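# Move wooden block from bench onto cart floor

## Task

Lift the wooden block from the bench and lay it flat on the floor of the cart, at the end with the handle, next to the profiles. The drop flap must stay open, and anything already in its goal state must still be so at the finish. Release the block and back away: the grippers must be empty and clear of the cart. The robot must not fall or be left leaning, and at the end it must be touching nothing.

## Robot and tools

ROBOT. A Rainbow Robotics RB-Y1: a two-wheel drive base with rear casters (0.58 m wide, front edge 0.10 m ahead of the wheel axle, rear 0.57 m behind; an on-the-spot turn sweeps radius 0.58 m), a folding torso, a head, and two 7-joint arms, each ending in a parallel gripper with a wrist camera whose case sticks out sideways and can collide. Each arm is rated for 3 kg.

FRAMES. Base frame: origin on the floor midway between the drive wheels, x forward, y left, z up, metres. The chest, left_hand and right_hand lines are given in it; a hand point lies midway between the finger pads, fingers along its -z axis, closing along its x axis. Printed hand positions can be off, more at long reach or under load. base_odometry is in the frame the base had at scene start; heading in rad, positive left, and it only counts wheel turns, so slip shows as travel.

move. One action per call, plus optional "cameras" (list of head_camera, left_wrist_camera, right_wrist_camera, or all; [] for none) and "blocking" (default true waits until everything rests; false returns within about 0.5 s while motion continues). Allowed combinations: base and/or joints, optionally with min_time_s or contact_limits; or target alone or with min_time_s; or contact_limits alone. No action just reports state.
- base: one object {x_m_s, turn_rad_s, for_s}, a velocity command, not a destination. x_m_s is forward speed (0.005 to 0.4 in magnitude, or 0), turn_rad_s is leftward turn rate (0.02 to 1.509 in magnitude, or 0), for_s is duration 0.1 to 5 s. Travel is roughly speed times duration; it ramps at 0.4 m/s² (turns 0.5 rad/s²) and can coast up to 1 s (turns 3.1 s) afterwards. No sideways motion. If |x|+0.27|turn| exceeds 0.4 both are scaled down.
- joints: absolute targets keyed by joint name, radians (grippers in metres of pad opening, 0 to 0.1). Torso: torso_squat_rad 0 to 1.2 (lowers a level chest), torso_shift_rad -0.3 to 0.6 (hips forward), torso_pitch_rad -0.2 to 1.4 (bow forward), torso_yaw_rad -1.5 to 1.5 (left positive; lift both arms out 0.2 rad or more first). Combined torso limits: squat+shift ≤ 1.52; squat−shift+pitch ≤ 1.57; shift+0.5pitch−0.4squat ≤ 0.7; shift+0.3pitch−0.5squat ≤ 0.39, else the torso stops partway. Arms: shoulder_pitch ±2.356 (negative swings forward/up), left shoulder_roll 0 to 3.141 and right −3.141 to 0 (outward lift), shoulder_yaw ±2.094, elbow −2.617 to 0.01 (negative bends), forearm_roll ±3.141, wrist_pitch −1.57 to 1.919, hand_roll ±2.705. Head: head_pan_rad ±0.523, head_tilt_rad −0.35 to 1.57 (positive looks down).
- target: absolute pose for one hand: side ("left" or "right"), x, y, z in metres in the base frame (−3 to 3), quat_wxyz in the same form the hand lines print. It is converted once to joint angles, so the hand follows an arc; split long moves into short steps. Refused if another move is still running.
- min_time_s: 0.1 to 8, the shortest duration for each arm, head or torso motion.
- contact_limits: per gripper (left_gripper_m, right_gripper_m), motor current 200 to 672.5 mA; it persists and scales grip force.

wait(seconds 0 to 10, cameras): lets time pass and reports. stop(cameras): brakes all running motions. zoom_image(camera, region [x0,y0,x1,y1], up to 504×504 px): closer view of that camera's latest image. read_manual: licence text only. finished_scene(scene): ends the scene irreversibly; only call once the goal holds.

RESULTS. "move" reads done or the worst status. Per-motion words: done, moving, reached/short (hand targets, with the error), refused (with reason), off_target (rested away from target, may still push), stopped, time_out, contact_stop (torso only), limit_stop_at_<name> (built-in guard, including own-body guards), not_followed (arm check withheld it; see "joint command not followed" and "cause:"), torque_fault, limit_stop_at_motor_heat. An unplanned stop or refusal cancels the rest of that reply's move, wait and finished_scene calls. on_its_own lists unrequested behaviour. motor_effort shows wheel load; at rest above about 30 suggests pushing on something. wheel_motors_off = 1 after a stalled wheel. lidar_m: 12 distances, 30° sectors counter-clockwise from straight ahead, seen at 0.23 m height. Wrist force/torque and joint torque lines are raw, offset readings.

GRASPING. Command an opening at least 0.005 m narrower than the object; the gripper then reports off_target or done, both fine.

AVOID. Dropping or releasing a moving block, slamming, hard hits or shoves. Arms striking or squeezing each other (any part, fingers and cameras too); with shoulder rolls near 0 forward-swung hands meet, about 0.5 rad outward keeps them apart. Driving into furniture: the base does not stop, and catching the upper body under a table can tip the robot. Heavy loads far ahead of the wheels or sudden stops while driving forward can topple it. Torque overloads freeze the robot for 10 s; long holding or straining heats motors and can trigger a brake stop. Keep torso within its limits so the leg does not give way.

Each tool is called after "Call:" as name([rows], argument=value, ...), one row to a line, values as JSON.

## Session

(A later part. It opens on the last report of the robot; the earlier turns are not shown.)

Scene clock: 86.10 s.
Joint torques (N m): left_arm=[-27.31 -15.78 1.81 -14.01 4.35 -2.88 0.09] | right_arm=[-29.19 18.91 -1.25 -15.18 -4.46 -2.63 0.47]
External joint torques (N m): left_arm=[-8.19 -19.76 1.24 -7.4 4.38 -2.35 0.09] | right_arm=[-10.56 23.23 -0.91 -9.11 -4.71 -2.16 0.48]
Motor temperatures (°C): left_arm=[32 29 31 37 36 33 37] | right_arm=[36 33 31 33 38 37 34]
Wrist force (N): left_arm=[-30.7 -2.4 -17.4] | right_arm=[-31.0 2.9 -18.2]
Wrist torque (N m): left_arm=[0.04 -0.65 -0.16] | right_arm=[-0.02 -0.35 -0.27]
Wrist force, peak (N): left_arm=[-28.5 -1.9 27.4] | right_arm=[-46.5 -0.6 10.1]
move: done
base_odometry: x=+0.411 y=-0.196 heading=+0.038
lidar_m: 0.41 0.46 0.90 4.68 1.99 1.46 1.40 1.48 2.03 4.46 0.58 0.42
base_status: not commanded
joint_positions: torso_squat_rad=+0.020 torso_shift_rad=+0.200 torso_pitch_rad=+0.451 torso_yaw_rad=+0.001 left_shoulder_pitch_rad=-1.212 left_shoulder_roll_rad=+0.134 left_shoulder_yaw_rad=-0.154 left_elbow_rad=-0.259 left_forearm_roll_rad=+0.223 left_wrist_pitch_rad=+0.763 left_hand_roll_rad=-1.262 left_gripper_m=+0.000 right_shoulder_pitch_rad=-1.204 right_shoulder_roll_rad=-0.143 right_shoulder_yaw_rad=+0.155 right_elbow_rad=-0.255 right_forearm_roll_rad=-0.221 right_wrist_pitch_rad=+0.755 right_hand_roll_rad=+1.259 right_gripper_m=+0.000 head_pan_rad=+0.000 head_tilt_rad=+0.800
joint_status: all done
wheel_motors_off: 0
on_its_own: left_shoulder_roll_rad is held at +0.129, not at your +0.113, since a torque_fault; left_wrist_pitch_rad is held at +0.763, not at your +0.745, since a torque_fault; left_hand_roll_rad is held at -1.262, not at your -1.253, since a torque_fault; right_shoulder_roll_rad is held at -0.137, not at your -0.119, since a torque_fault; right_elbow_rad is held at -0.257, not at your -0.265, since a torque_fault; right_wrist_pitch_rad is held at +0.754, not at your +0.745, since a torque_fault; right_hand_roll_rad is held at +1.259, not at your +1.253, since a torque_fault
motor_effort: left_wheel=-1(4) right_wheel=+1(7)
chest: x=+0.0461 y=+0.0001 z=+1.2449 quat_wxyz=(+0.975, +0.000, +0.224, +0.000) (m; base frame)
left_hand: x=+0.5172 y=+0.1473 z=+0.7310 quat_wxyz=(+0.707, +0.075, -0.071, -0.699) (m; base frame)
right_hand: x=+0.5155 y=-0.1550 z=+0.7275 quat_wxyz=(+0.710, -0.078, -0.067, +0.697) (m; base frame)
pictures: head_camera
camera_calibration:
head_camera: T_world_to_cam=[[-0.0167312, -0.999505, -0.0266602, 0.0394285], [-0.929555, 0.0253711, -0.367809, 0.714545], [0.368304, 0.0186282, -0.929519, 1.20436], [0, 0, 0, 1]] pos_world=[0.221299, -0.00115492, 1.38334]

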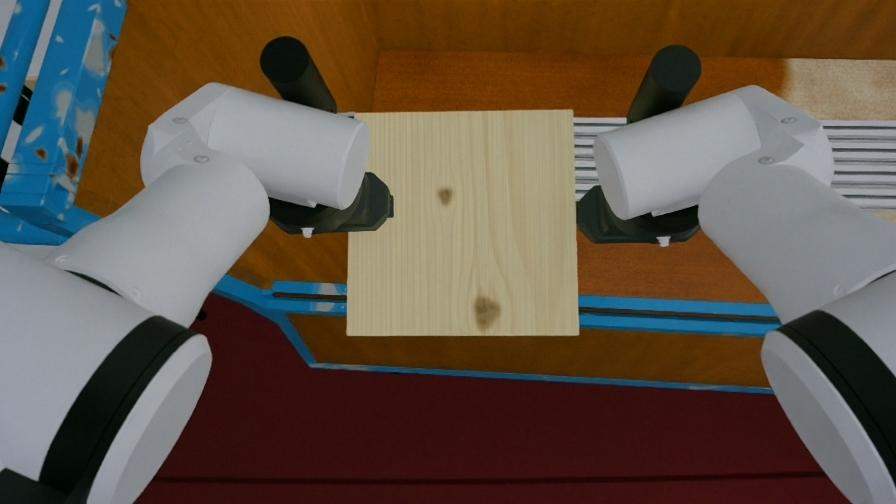

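Call:
move(base={"turn_rad_s":-0.13,"for_s":0.5}, joints={"left_shoulder_roll_rad":0.124,"right_shoulder_roll_rad":-0.132}, cameras=[])

Call:
move(base={"x_m_s":0.25,"for_s":0.67}, cameras=[])

Call:
move(joints={"torso_squat_rad":0.8,"torso_shift_rad":0.32,"torso_pitch_rad":0.62,"head_tilt_rad":0.85}, min_time_s=2.6, cameras=["head_camera"])

Scene clock: 90.67 s.
Joint torques (N m): left_arm=[-30.93 -25.34 2.58 -17.47 6.66 -3.81 0.13] | right_arm=[-33.31 27.38 -1.33 -18.76 -5.93 -3.63 0.38]
External joint torques (N m): left_arm=[-11.84 -29.26 2.02 -10.87 6.69 -3.28 0.12] | right_arm=[-14.72 31.63 -1 -12.69 -6.18 -3.17 0.38]
Motor temperatures (°C): left_arm=[32 29 31 37 36 33 37] | right_arm=[36 33 31 33 38 37 34]
Wrist force (N): left_arm=[-46.2 -1.7 -16.7] | right_arm=[-45.7 2.2 -18.8]
Wrist torque (N m): left_arm=[0.07 -1.07 -0.24] | right_arm=[0.02 -0.76 -0.47]
Wrist force, peak (N): left_arm=[-54.0 -3.0 -17.9] | right_arm=[-51.9 4.9 -20.1]
move: done
base_odometry: x=+0.411 y=-0.196 heading=-0.026
lidar_m: 0.42 0.43 0.82 3.75 2.12 1.49 1.40 1.44 1.90 4.51 0.59 0.43
base_status: done (sent for 0.5 of 0.5 s)
joint_positions: torso_squat_rad=+0.020 torso_shift_rad=+0.200 torso_pitch_rad=+0.451 torso_yaw_rad=+0.001 left_shoulder_pitch_rad=-1.211 left_shoulder_roll_rad=+0.131 left_shoulder_yaw_rad=-0.154 left_elbow_rad=-0.258 left_forearm_roll_rad=+0.222 left_wrist_pitch_rad=+0.763 left_hand_roll_rad=-1.262 left_gripper_m=-0.001 right_shoulder_pitch_rad=-1.203 right_shoulder_roll_rad=-0.140 right_shoulder_yaw_rad=+0.155 right_elbow_rad=-0.254 right_forearm_roll_rad=-0.221 right_wrist_pitch_rad=+0.755 right_hand_roll_rad=+1.259 right_gripper_m=+0.000 head_pan_rad=+0.000 head_tilt_rad=+0.800
joint_status: all done
wheel_motors_off: 0
on_its_own: left_wrist_pitch_rad is held at +0.763, not at your +0.745, since a torque_fault; left_hand_roll_rad is held at -1.262, not at your -1.253, since a torque_fault; right_elbow_rad is held at -0.257, not at your -0.265, since a torque_fault; right_wrist_pitch_rad is held at +0.754, not at your +0.745, since a torque_fault; right_hand_roll_rad is held at +1.259, not at your +1.253, since a torque_fault
motor_effort: left_wheel=+10(27) right_wheel=-19(28)
chest: x=+0.0461 y=+0.0001 z=+1.2449 quat_wxyz=(+0.975, +0.000, +0.224, +0.001) (m; base frame)
left_hand: x=+0.5157 y=+0.1460 z=+0.7301 quat_wxyz=(+0.707, +0.074, -0.070, -0.700) (m; base frame)
right_hand: x=+0.5138 y=-0.1531 z=+0.7266 quat_wxyz=(+0.709, -0.077, -0.067, +0.698) (m; base frame)
pictures: none
No camera images: "cameras" was empty.

Scene clock: 92.27 s.
Joint torques (N m): left_arm=[-30.78 -25.12 2.71 -17.46 6.7 -4.03 0.05] | right_arm=[-33.66 27.68 -1.31 -18.82 -5.9 -3.61 0.41]
External joint torques (N m): left_arm=[-11.69 -29.04 2.14 -10.86 6.72 -3.5 0.05] | right_arm=[-15.07 31.93 -0.98 -12.76 -6.16 -3.16 0.41]
Motor temperatures (°C): left_arm=[32 29 31 37 36 33 37] | right_arm=[36 33 31 33 38 37 34]
Wrist force (N): left_arm=[-45.8 -2.4 -17.3] | right_arm=[-46.5 3.0 -18.5]
Wrist torque (N m): left_arm=[0.11 -1.04 -0.24] | right_arm=[-0.05 -0.90 -0.47]
Wrist force, peak (N): left_arm=[-46.3 -1.5 -17.2] | right_arm=[-46.5 1.8 -19.2]
move: done
base_odometry: x=+0.578 y=-0.200 heading=-0.025
lidar_m: 0.25 0.26 0.37 1.53 2.36 1.66 1.56 1.63 2.13 5.02 0.37 0.26
base_status: done (sent for 0.67 of 0.67 s)
joint_positions: torso_squat_rad=+0.020 torso_shift_rad=+0.200 torso_pitch_rad=+0.451 torso_yaw_rad=+0.001 left_shoulder_pitch_rad=-1.211 left_shoulder_roll_rad=+0.131 left_shoulder_yaw_rad=-0.154 left_elbow_rad=-0.258 left_forearm_roll_rad=+0.222 left_wrist_pitch_rad=+0.763 left_hand_roll_rad=-1.262 left_gripper_m=-0.001 right_shoulder_pitch_rad=-1.202 right_shoulder_roll_rad=-0.140 right_shoulder_yaw_rad=+0.155 right_elbow_rad=-0.254 right_forearm_roll_rad=-0.221 right_wrist_pitch_rad=+0.755 right_hand_roll_rad=+1.259 right_gripper_m=+0.000 head_pan_rad=+0.000 head_tilt_rad=+0.800
joint_status: not commanded
wheel_motors_off: 0
on_its_own: left_wrist_pitch_rad is held at +0.763, not at your +0.745, since a torque_fault; left_hand_roll_rad is held at -1.262, not at your -1.253, since a torque_fault; right_elbow_rad is held at -0.257, not at your -0.265, since a torque_fault; right_wrist_pitch_rad is held at +0.754, not at your +0.745, since a torque_fault; right_hand_roll_rad is held at +1.259, not at your +1.253, since a torque_fault
motor_effort: left_wheel=+1(35) right_wheel=-4(30)
chest: x=+0.0462 y=+0.0001 z=+1.2448 quat_wxyz=(+0.975, +0.000, +0.224, +0.001) (m; base frame)
left_hand: x=+0.5157 y=+0.1459 z=+0.7300 quat_wxyz=(+0.707, +0.074, -0.070, -0.700) (m; base frame)
right_hand: x=+0.5137 y=-0.1532 z=+0.7264 quat_wxyz=(+0.709, -0.077, -0.067, +0.698) (m; base frame)
pictures: none
No camera images: "cameras" was empty.

Scene clock: 95.70 s.
Joint torques (N m): left_arm=[-27.38 -26.36 2.53 -16.26 6.71 -3.43 0.11] | right_arm=[-30.26 28.85 -1.03 -17.61 -6.04 -3.07 0.33]
External joint torques (N m): left_arm=[-11.7 -28.73 2.12 -10.89 6.68 -3.21 0.11] | right_arm=[-15.07 31.63 -0.79 -12.75 -6.21 -2.92 0.33]
Motor temperatures (°C): left_arm=[32 29 31 37 36 33 37] | right_arm=[36 33 31 33 38 37 34]
Wrist force (N): left_arm=[-46.1 0.2 -16.8] | right_arm=[-46.4 -0.3 -19.6]
Wrist torque (N m): left_arm=[0.14 -1.17 -0.26] | right_arm=[0.06 -0.77 -0.58]
Wrist force, peak (N): left_arm=[-46.9 0.5 -16.8] | right_arm=[-47.0 0.7 -19.3]
move: done
base_odometry: x=+0.578 y=-0.200 heading=-0.025
lidar_m: 0.24 0.27 0.37 1.53 2.38 1.64 1.56 1.62 2.13 5.03 0.37 0.27
base_status: not commanded
joint_positions: torso_squat_rad=+0.800 torso_shift_rad=+0.320 torso_pitch_rad=+0.621 torso_yaw_rad=+0.001 left_shoulder_pitch_rad=-1.211 left_shoulder_roll_rad=+0.131 left_shoulder_yaw_rad=-0.154 left_elbow_rad=-0.258 left_forearm_roll_rad=+0.222 left_wrist_pitch_rad=+0.763 left_hand_roll_rad=-1.262 left_gripper_m=-0.001 right_shoulder_pitch_rad=-1.202 right_shoulder_roll_rad=-0.140 right_shoulder_yaw_rad=+0.155 right_elbow_rad=-0.254 right_forearm_roll_rad=-0.221 right_wrist_pitch_rad=+0.755 right_hand_roll_rad=+1.259 right_gripper_m=+0.000 head_pan_rad=+0.000 head_tilt_rad=+0.850
joint_status: all done
wheel_motors_off: 0
on_its_own: left_wrist_pitch_rad is held at +0.763, not at your +0.745, since a torque_fault; left_hand_roll_rad is held at -1.262, not at your -1.253, since a torque_fault; right_elbow_rad is held at -0.257, not at your -0.265, since a torque_fault; right_wrist_pitch_rad is held at +0.754, not at your +0.745, since a torque_fault; right_hand_roll_rad is held at +1.259, not at your +1.253, since a torque_fault
motor_effort: left_wheel=+3(4) right_wheel=-3(4)
chest: x=+0.1056 y=+0.0001 z=+0.9951 quat_wxyz=(+0.952, +0.000, +0.305, +0.000) (m; base frame)
left_hand: x=+0.4814 y=+0.1459 z=+0.4083 quat_wxyz=(+0.710, +0.014, -0.010, -0.704) (m; base frame)
right_hand: x=+0.4788 y=-0.1532 z=+0.4051 quat_wxyz=(+0.712, -0.017, -0.006, +0.702) (m; base frame)
pictures: head_camera
camera_calibration:
head_camera: T_world_to_cam=[[-0.0220646, -0.999509, -0.0222548, 0.0299092], [-0.98742, 0.0252731, -0.156088, 0.467249], [0.156574, 0.0185308, -0.987492, 1.03831], [0, 0, 0, 1]] pos_world=[0.299459, -0.00115497, 1.09892]

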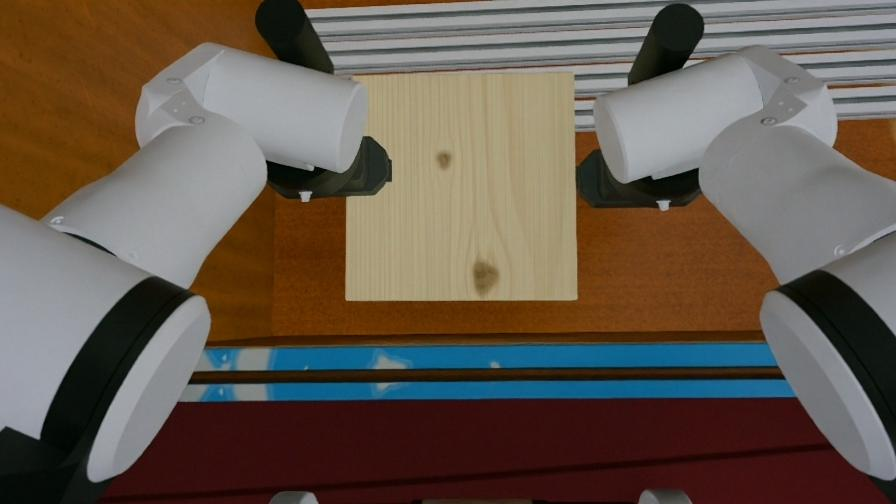

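Call:
move(joints={"torso_squat_rad":0.95}, min_time_s=1, cameras=[])

Call:
move(joints={"torso_squat_rad":0.977}, min_time_s=0.8, cameras=["head_camera"])

Scene clock: 99.40 s.
Joint torques (N m): left_arm=[-27.44 -27.26 2.33 -16.33 6.74 -3.4 0.06] | right_arm=[-29.72 29 -1.5 -17.29 -6.01 -3.06 0.34]
External joint torques (N m): left_arm=[-11.75 -29.63 1.92 -10.96 6.71 -3.19 0.06] | right_arm=[-14.53 31.79 -1.27 -12.43 -6.18 -2.91 0.34]
Motor temperatures (°C): left_arm=[32 29 31 37 36 33 37] | right_arm=[36 33 31 33 38 37 34]
Wrist force (N): left_arm=[-46.1 0.2 -17.1] | right_arm=[-46.3 0.0 -19.3]
Wrist torque (N m): left_arm=[0.13 -1.12 -0.27] | right_arm=[0.07 -0.83 -0.60]
Wrist force, peak (N): left_arm=[-46.9 0.5 -18.0] | right_arm=[-47.3 -0.3 -18.7]
move: done
base_odometry: x=+0.578 y=-0.200 heading=-0.025
lidar_m: 0.25 0.26 0.38 1.53 2.38 1.66 1.56 1.61 2.13 5.02 0.37 0.27
base_status: not commanded
joint_positions: torso_squat_rad=+0.950 torso_shift_rad=+0.320 torso_pitch_rad=+0.621 torso_yaw_rad=+0.001 left_shoulder_pitch_rad=-1.211 left_shoulder_roll_rad=+0.131 left_shoulder_yaw_rad=-0.154 left_elbow_rad=-0.258 left_forearm_roll_rad=+0.222 left_wrist_pitch_rad=+0.763 left_hand_roll_rad=-1.262 left_gripper_m=-0.001 right_shoulder_pitch_rad=-1.203 right_shoulder_roll_rad=-0.140 right_shoulder_yaw_rad=+0.155 right_elbow_rad=-0.254 right_forearm_roll_rad=-0.221 right_wrist_pitch_rad=+0.755 right_hand_roll_rad=+1.259 right_gripper_m=+0.000 head_pan_rad=+0.000 head_tilt_rad=+0.850
joint_status: all done
wheel_motors_off: 0
on_its_own: left_wrist_pitch_rad is held at +0.763, not at your +0.745, since a torque_fault; left_hand_roll_rad is held at -1.262, not at your -1.253, since a torque_fault; right_elbow_rad is held at -0.257, not at your -0.265, since a torque_fault; right_wrist_pitch_rad is held at +0.754, not at your +0.745, since a torque_fault; right_hand_roll_rad is held at +1.259, not at your +1.253, since a torque_fault
motor_effort: left_wheel=+4(5) right_wheel=-2(6)
chest: x=+0.0802 y=+0.0001 z=+0.9187 quat_wxyz=(+0.952, +0.000, +0.305, +0.000) (m; base frame)
left_hand: x=+0.4561 y=+0.1459 z=+0.3320 quat_wxyz=(+0.710, +0.014, -0.010, -0.704) (m; base frame)
right_hand: x=+0.4535 y=-0.1532 z=+0.3288 quat_wxyz=(+0.712, -0.017, -0.006, +0.702) (m; base frame)
pictures: none
No camera images: "cameras" was empty.

Scene clock: 100.50 s.
Joint torques (N m): left_arm=[-26.76 -26.95 2.46 -15.95 6.75 -3.33 0.12] | right_arm=[-29.77 28.65 -1.16 -17.46 -5.99 -2.97 0.41]
External joint torques (N m): left_arm=[-11.06 -29.32 2.05 -10.58 6.72 -3.12 0.12] | right_arm=[-14.57 31.44 -0.93 -12.6 -6.16 -2.82 0.42]
Motor temperatures (°C): left_arm=[32 29 31 37 36 33 37] | right_arm=[36 33 31 33 38 37 34]
Wrist force (N): left_arm=[-46.1 2.3 -13.4] | right_arm=[-46.3 0.8 -18.6]
Wrist torque (N m): left_arm=[-0.32 -0.99 -0.16] | right_arm=[0.05 -0.85 -0.56]
Wrist force, peak (N): left_arm=[-46.4 0.2 -16.8] | right_arm=[-46.7 0.0 -19.7]
move: done
base_odometry: x=+0.578 y=-0.200 heading=-0.025
lidar_m: 0.25 0.27 0.37 1.52 2.38 1.65 1.56 1.62 2.14 5.03 0.37 0.27
base_status: not commanded
joint_positions: torso_squat_rad=+0.977 torso_shift_rad=+0.320 torso_pitch_rad=+0.621 torso_yaw_rad=+0.001 left_shoulder_pitch_rad=-1.211 left_shoulder_roll_rad=+0.131 left_shoulder_yaw_rad=-0.154 left_elbow_rad=-0.258 left_forearm_roll_rad=+0.222 left_wrist_pitch_rad=+0.763 left_hand_roll_rad=-1.262 left_gripper_m=-0.001 right_shoulder_pitch_rad=-1.203 right_shoulder_roll_rad=-0.140 right_shoulder_yaw_rad=+0.155 right_elbow_rad=-0.254 right_forearm_roll_rad=-0.221 right_wrist_pitch_rad=+0.755 right_hand_roll_rad=+1.259 right_gripper_m=+0.000 head_pan_rad=+0.000 head_tilt_rad=+0.850
joint_status: all done
wheel_motors_off: 0
on_its_own: left_wrist_pitch_rad is held at +0.763, not at your +0.745, since a torque_fault; left_hand_roll_rad is held at -1.262, not at your -1.253, since a torque_fault; right_elbow_rad is held at -0.257, not at your -0.265, since a torque_fault; right_wrist_pitch_rad is held at +0.754, not at your +0.745, since a torque_fault; right_hand_roll_rad is held at +1.259, not at your +1.253, since a torque_fault
motor_effort: left_wheel=+2(4) right_wheel=-5(5)
chest: x=+0.0752 y=+0.0001 z=+0.9040 quat_wxyz=(+0.952, +0.000, +0.305, +0.000) (m; base frame)
left_hand: x=+0.4514 y=+0.1459 z=+0.3175 quat_wxyz=(+0.710, +0.015, -0.010, -0.704) (m; base frame)
right_hand: x=+0.4487 y=-0.1532 z=+0.3142 quat_wxyz=(+0.712, -0.017, -0.006, +0.702) (m; base frame)
pictures: head_camera
camera_calibration:
head_camera: T_world_to_cam=[[-0.0220549, -0.999509, -0.0222614, 0.0272151], [-0.987358, 0.0252719, -0.156479, 0.423306], [0.156965, 0.0185288, -0.98743, 0.953054], [0, 0, 0, 1]] pos_world=[0.268958, -0.00115497, 1.00792]

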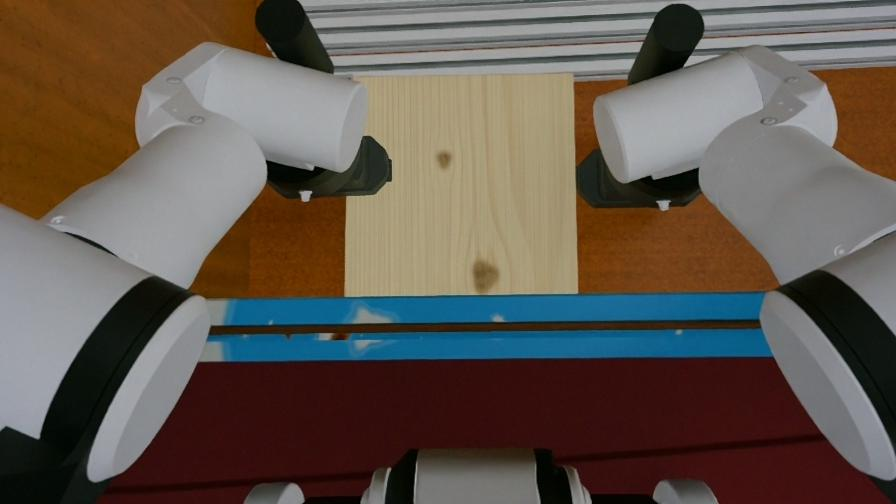

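Call:
move(joints={"torso_squat_rad":0.987}, min_time_s=0.6, cameras=[])

Call:
move(joints={"left_shoulder_roll_rad":0.18,"right_shoulder_roll_rad":-0.195}, min_time_s=1, cameras=["head_camera"])

Call:
move(joints={"torso_squat_rad":0.2,"torso_shift_rad":0.2,"torso_pitch_rad":0.45}, cameras=["head_camera"])

Call:
move(base={"x_m_s":-0.4,"for_s":1.2}, cameras=["head_camera"])

Scene clock: 102.90 s.
Joint torques (N m): left_arm=[-19.17 -28.59 2.82 -13.09 6.9 -5.48 0.14] | right_arm=[-26.2 32.35 -1.04 -14.91 -6.2 -2.09 0.61]
External joint torques (N m): left_arm=[-3.39 -31.01 2.41 -7.68 6.87 -5.26 0.14] | right_arm=[-10.93 35.17 -0.81 -10.02 -6.37 -1.94 0.61]
Motor temperatures (°C): left_arm=[32 29 31 37 36 33 37] | right_arm=[36 33 31 33 38 37 34]
Wrist force (N): left_arm=[-52.3 -6.8 33.0] | right_arm=[-49.7 -5.7 -13.0]
Wrist torque (N m): left_arm=[-0.71 -2.28 -0.35] | right_arm=[0.29 -1.34 -1.02]
Wrist force, peak (N): left_arm=[-52.8 -7.7 36.1] | right_arm=[-50.2 -7.1 -15.0]
move: done
base_odometry: x=+0.578 y=-0.200 heading=-0.025
lidar_m: 0.24 0.26 0.36 1.53 2.37 1.67 1.56 1.62 2.13 5.04 0.36 0.27
base_status: not commanded
joint_positions: torso_squat_rad=+0.987 torso_shift_rad=+0.320 torso_pitch_rad=+0.619 torso_yaw_rad=+0.001 left_shoulder_pitch_rad=-1.213 left_shoulder_roll_rad=+0.132 left_shoulder_yaw_rad=-0.154 left_elbow_rad=-0.259 left_forearm_roll_rad=+0.222 left_wrist_pitch_rad=+0.764 left_hand_roll_rad=-1.262 left_gripper_m=-0.001 right_shoulder_pitch_rad=-1.203 right_shoulder_roll_rad=-0.141 right_shoulder_yaw_rad=+0.155 right_elbow_rad=-0.254 right_forearm_roll_rad=-0.221 right_wrist_pitch_rad=+0.755 right_hand_roll_rad=+1.259 right_gripper_m=+0.000 head_pan_rad=+0.000 head_tilt_rad=+0.850
joint_status: all done
wheel_motors_off: 0
on_its_own: left_wrist_pitch_rad is held at +0.763, not at your +0.745, since a torque_fault; left_hand_roll_rad is held at -1.262, not at your -1.253, since a torque_fault; right_elbow_rad is held at -0.257, not at your -0.265, since a torque_fault; right_wrist_pitch_rad is held at +0.754, not at your +0.745, since a torque_fault; right_hand_roll_rad is held at +1.259, not at your +1.253, since a torque_fault
motor_effort: left_wheel=+4(4) right_wheel=-3(6)
chest: x=+0.0726 y=+0.0000 z=+0.8988 quat_wxyz=(+0.953, +0.000, +0.304, +0.001) (m; base frame)
left_hand: x=+0.4513 y=+0.1457 z=+0.3138 quat_wxyz=(+0.710, +0.016, -0.011, -0.704) (m; base frame)
right_hand: x=+0.4482 y=-0.1534 z=+0.3101 quat_wxyz=(+0.712, -0.019, -0.008, +0.702) (m; base frame)
pictures: none
No camera images: "cameras" was empty.

Scene clock: 104.20 s.
Joint torques (N m): left_arm=[-15.54 2.81 2.32 -5.94 0.21 -0.8 0.19] | right_arm=[-17.4 -5.21 -1.23 -5.79 -0.25 -0.19 0.24]
External joint torques (N m): left_arm=[0.41 -0.78 1.82 -0.58 0.24 -0.57 0.19] | right_arm=[-1.94 -1.09 -0.91 -0.94 -0.48 -0.02 0.24]
Motor temperatures (°C): left_arm=[32 29 31 37 36 33 37] | right_arm=[36 33 31 33 38 37 34]
Wrist force (N): left_arm=[1.2 0.8 -7.4] | right_arm=[-0.1 1.6 -5.2]
Wrist torque (N m): left_arm=[-0.24 0.23 0.09] | right_arm=[-0.16 0.09 -0.08]
Wrist force, peak (N): left_arm=[-51.2 -7.6 34.9] | right_arm=[-49.8 -6.4 -12.7]
move: done
base_odometry: x=+0.578 y=-0.200 heading=-0.025
lidar_m: 0.25 0.27 0.38 1.52 2.37 1.66 1.57 1.62 2.13 5.03 0.37 0.27
base_status: not commanded
joint_positions: torso_squat_rad=+0.987 torso_shift_rad=+0.320 torso_pitch_rad=+0.620 torso_yaw_rad=+0.001 left_shoulder_pitch_rad=-1.214 left_shoulder_roll_rad=+0.180 left_shoulder_yaw_rad=-0.154 left_elbow_rad=-0.261 left_forearm_roll_rad=+0.224 left_wrist_pitch_rad=+0.763 left_hand_roll_rad=-1.262 left_gripper_m=+0.000 right_shoulder_pitch_rad=-1.206 right_shoulder_roll_rad=-0.195 right_shoulder_yaw_rad=+0.155 right_elbow_rad=-0.257 right_forearm_roll_rad=-0.222 right_wrist_pitch_rad=+0.754 right_hand_roll_rad=+1.259 right_gripper_m=+0.000 head_pan_rad=+0.000 head_tilt_rad=+0.850
joint_status: all done
wheel_motors_off: 0
on_its_own: left_wrist_pitch_rad is held at +0.763, not at your +0.745, since a torque_fault; left_hand_roll_rad is held at -1.262, not at your -1.253, since a torque_fault; right_elbow_rad is held at -0.257, not at your -0.265, since a torque_fault; right_wrist_pitch_rad is held at +0.754, not at your +0.745, since a torque_fault; right_hand_roll_rad is held at +1.259, not at your +1.253, since a torque_fault
motor_effort: left_wheel=+4(5) right_wheel=-4(6)
chest: x=+0.0730 y=+0.0000 z=+0.8986 quat_wxyz=(+0.952, +0.000, +0.305, +0.001) (m; base frame)
left_hand: x=+0.4640 y=+0.1782 z=+0.3168 quat_wxyz=(+0.718, +0.035, -0.005, -0.695) (m; base frame)
right_hand: x=+0.4629 y=-0.1895 z=+0.3143 quat_wxyz=(+0.721, -0.040, -0.001, +0.692) (m; base frame)
pictures: head_camera
camera_calibration:
head_camera: T_world_to_cam=[[-0.0220237, -0.999507, -0.0223815, 0.0271604], [-0.987229, 0.0252752, -0.157287, 0.421078], [0.157775, 0.0186316, -0.987299, 0.947816], [0, 0, 0, 1]] pos_world=[0.266757, -0.00115521, 1.00262]

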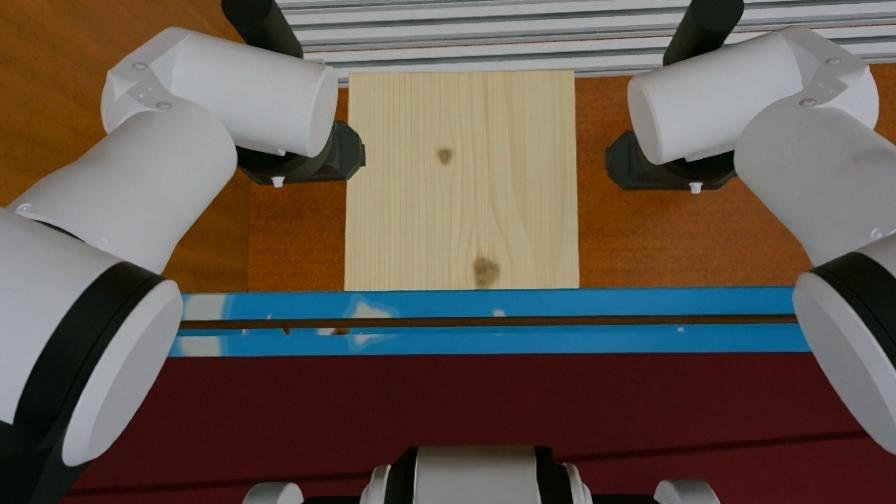

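Scene clock: 107.60 s.
Joint torques (N m): left_arm=[-18.08 4.04 2.71 -6.45 0.18 -0.93 0.16] | right_arm=[-19.72 -6.16 -1.51 -6.24 -0.1 -0.47 0.34]
External joint torques (N m): left_arm=[1.29 -0.96 2.07 0.15 0.25 -0.37 0.15] | right_arm=[-0.84 -0.72 -1.1 -0.19 -0.4 0.01 0.34]
Motor temperatures (°C): left_arm=[32 29 31 37 36 33 37] | right_arm=[36 33 31 33 38 37 34]
Wrist force (N): left_arm=[1.1 -0.3 -7.1] | right_arm=[-0.2 2.3 -5.3]
Wrist torque (N m): left_arm=[-0.18 0.21 0.09] | right_arm=[-0.16 0.08 -0.08]
Wrist force, peak (N): left_arm=[1.8 0.9 -8.4] | right_arm=[0.0 2.3 -5.9]
move: done
base_odometry: x=+0.578 y=-0.200 heading=-0.025
lidar_m: 0.24 0.27 0.37 1.53 2.37 1.66 1.57 1.62 2.13 5.01 0.37 0.27
base_status: not commanded
joint_positions: torso_squat_rad=+0.200 torso_shift_rad=+0.200 torso_pitch_rad=+0.450 torso_yaw_rad=+0.001 left_shoulder_pitch_rad=-1.214 left_shoulder_roll_rad=+0.180 left_shoulder_yaw_rad=-0.154 left_elbow_rad=-0.261 left_forearm_roll_rad=+0.224 left_wrist_pitch_rad=+0.763 left_hand_roll_rad=-1.262 left_gripper_m=+0.000 right_shoulder_pitch_rad=-1.206 right_shoulder_roll_rad=-0.195 right_shoulder_yaw_rad=+0.155 right_elbow_rad=-0.257 right_forearm_roll_rad=-0.222 right_wrist_pitch_rad=+0.754 right_hand_roll_rad=+1.259 right_gripper_m=+0.000 head_pan_rad=+0.000 head_tilt_rad=+0.850
joint_status: all done
wheel_motors_off: 0
on_its_own: left_wrist_pitch_rad is held at +0.763, not at your +0.745, since a torque_fault; left_hand_roll_rad is held at -1.262, not at your -1.253, since a torque_fault; right_elbow_rad is held at -0.257, not at your -0.265, since a torque_fault; right_wrist_pitch_rad is held at +0.754, not at your +0.745, since a torque_fault; right_hand_roll_rad is held at +1.259, not at your +1.253, since a torque_fault
motor_effort: left_wheel=+4(5) right_wheel=-2(6)
chest: x=+0.0428 y=+0.0001 z=+1.2315 quat_wxyz=(+0.975, +0.000, +0.223, +0.001) (m; base frame)
left_hand: x=+0.5267 y=+0.1782 z=+0.7242 quat_wxyz=(+0.715, +0.094, -0.066, -0.689) (m; base frame)
right_hand: x=+0.5260 y=-0.1894 z=+0.7216 quat_wxyz=(+0.718, -0.099, -0.062, +0.686) (m; base frame)
pictures: head_camera
camera_calibration:
head_camera: T_world_to_cam=[[-0.0179233, -0.999507, -0.0257779, 0.037951], [-0.946484, 0.0252709, -0.321759, 0.64438], [0.322252, 0.0186314, -0.946471, 1.22392], [0, 0, 0, 1]] pos_world=[0.216164, -0.00115523, 1.36672]

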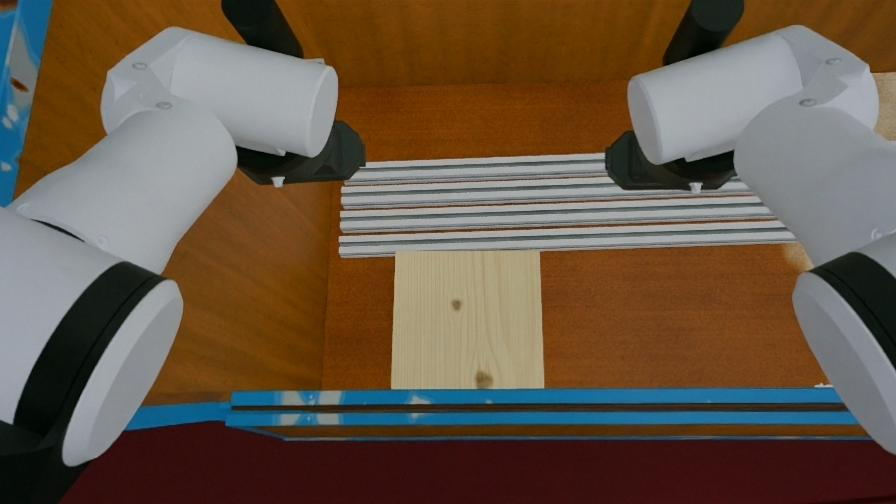

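Scene clock: 110.37 s.
Joint torques (N m): left_arm=[-18.57 4.1 2.6 -6.51 0.12 -0.86 0.18] | right_arm=[-19.63 -6.53 -1.42 -6.23 -0.12 -0.36 0.22]
External joint torques (N m): left_arm=[0.81 -0.91 1.96 0.08 0.2 -0.31 0.18] | right_arm=[-0.75 -1.09 -1.01 -0.18 -0.43 0.13 0.22]
Motor temperatures (°C): left_arm=[32 29 31 37 36 33 37] | right_arm=[36 33 31 33 37 37 34]
Wrist force (N): left_arm=[1.4 -0.5 -7.8] | right_arm=[-0.3 2.9 -4.9]
Wrist torque (N m): left_arm=[-0.17 0.26 0.05] | right_arm=[-0.23 0.06 -0.06]
Wrist force, peak (N): left_arm=[1.2 -0.9 -8.1] | right_arm=[-0.2 3.1 -5.6]
move: done
base_odometry: x=+0.098 y=-0.188 heading=-0.024
lidar_m: 0.73 0.77 1.70 4.78 1.65 1.14 1.09 1.13 1.48 3.52 1.05 0.76
base_status: done (sent for 1.2 of 1.2 s)
joint_positions: torso_squat_rad=+0.200 torso_shift_rad=+0.200 torso_pitch_rad=+0.450 torso_yaw_rad=+0.001 left_shoulder_pitch_rad=-1.214 left_shoulder_roll_rad=+0.180 left_shoulder_yaw_rad=-0.154 left_elbow_rad=-0.261 left_forearm_roll_rad=+0.224 left_wrist_pitch_rad=+0.763 left_hand_roll_rad=-1.262 left_gripper_m=+0.000 right_shoulder_pitch_rad=-1.206 right_shoulder_roll_rad=-0.195 right_shoulder_yaw_rad=+0.155 right_elbow_rad=-0.257 right_forearm_roll_rad=-0.222 right_wrist_pitch_rad=+0.754 right_hand_roll_rad=+1.259 right_gripper_m=+0.000 head_pan_rad=+0.000 head_tilt_rad=+0.850
joint_status: not commanded
wheel_motors_off: 0
on_its_own: left_wrist_pitch_rad is held at +0.763, not at your +0.745, since a torque_fault; left_hand_roll_rad is held at -1.262, not at your -1.253, since a torque_fault; right_elbow_rad is held at -0.257, not at your -0.265, since a torque_fault; right_wrist_pitch_rad is held at +0.754, not at your +0.745, since a torque_fault; right_hand_roll_rad is held at +1.259, not at your +1.253, since a torque_fault
motor_effort: left_wheel=+18(41) right_wheel=-19(35)
chest: x=+0.0429 y=+0.0001 z=+1.2315 quat_wxyz=(+0.975, +0.000, +0.223, +0.001) (m; base frame)
left_hand: x=+0.5267 y=+0.1782 z=+0.7242 quat_wxyz=(+0.715, +0.094, -0.066, -0.689) (m; base frame)
right_hand: x=+0.5261 y=-0.1894 z=+0.7216 quat_wxyz=(+0.718, -0.099, -0.062, +0.686) (m; base frame)
pictures: head_camera
camera_calibration:
head_camera: T_world_to_cam=[[-0.0179233, -0.999507, -0.0257779, 0.037951], [-0.946484, 0.0252709, -0.321759, 0.64438], [0.322252, 0.0186314, -0.946471, 1.22392], [0, 0, 0, 1]] pos_world=[0.216164, -0.00115523, 1.36672]

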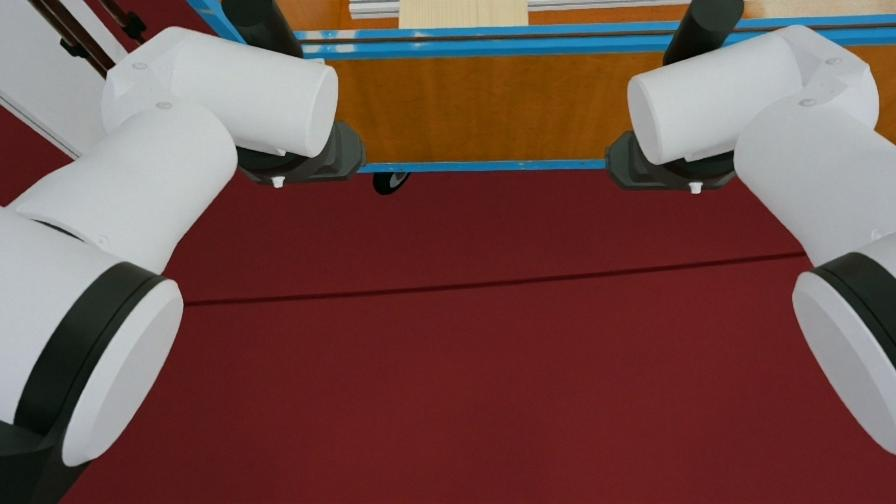

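Call:
finished_scene(scene=2)

The scene is finished: the task was done.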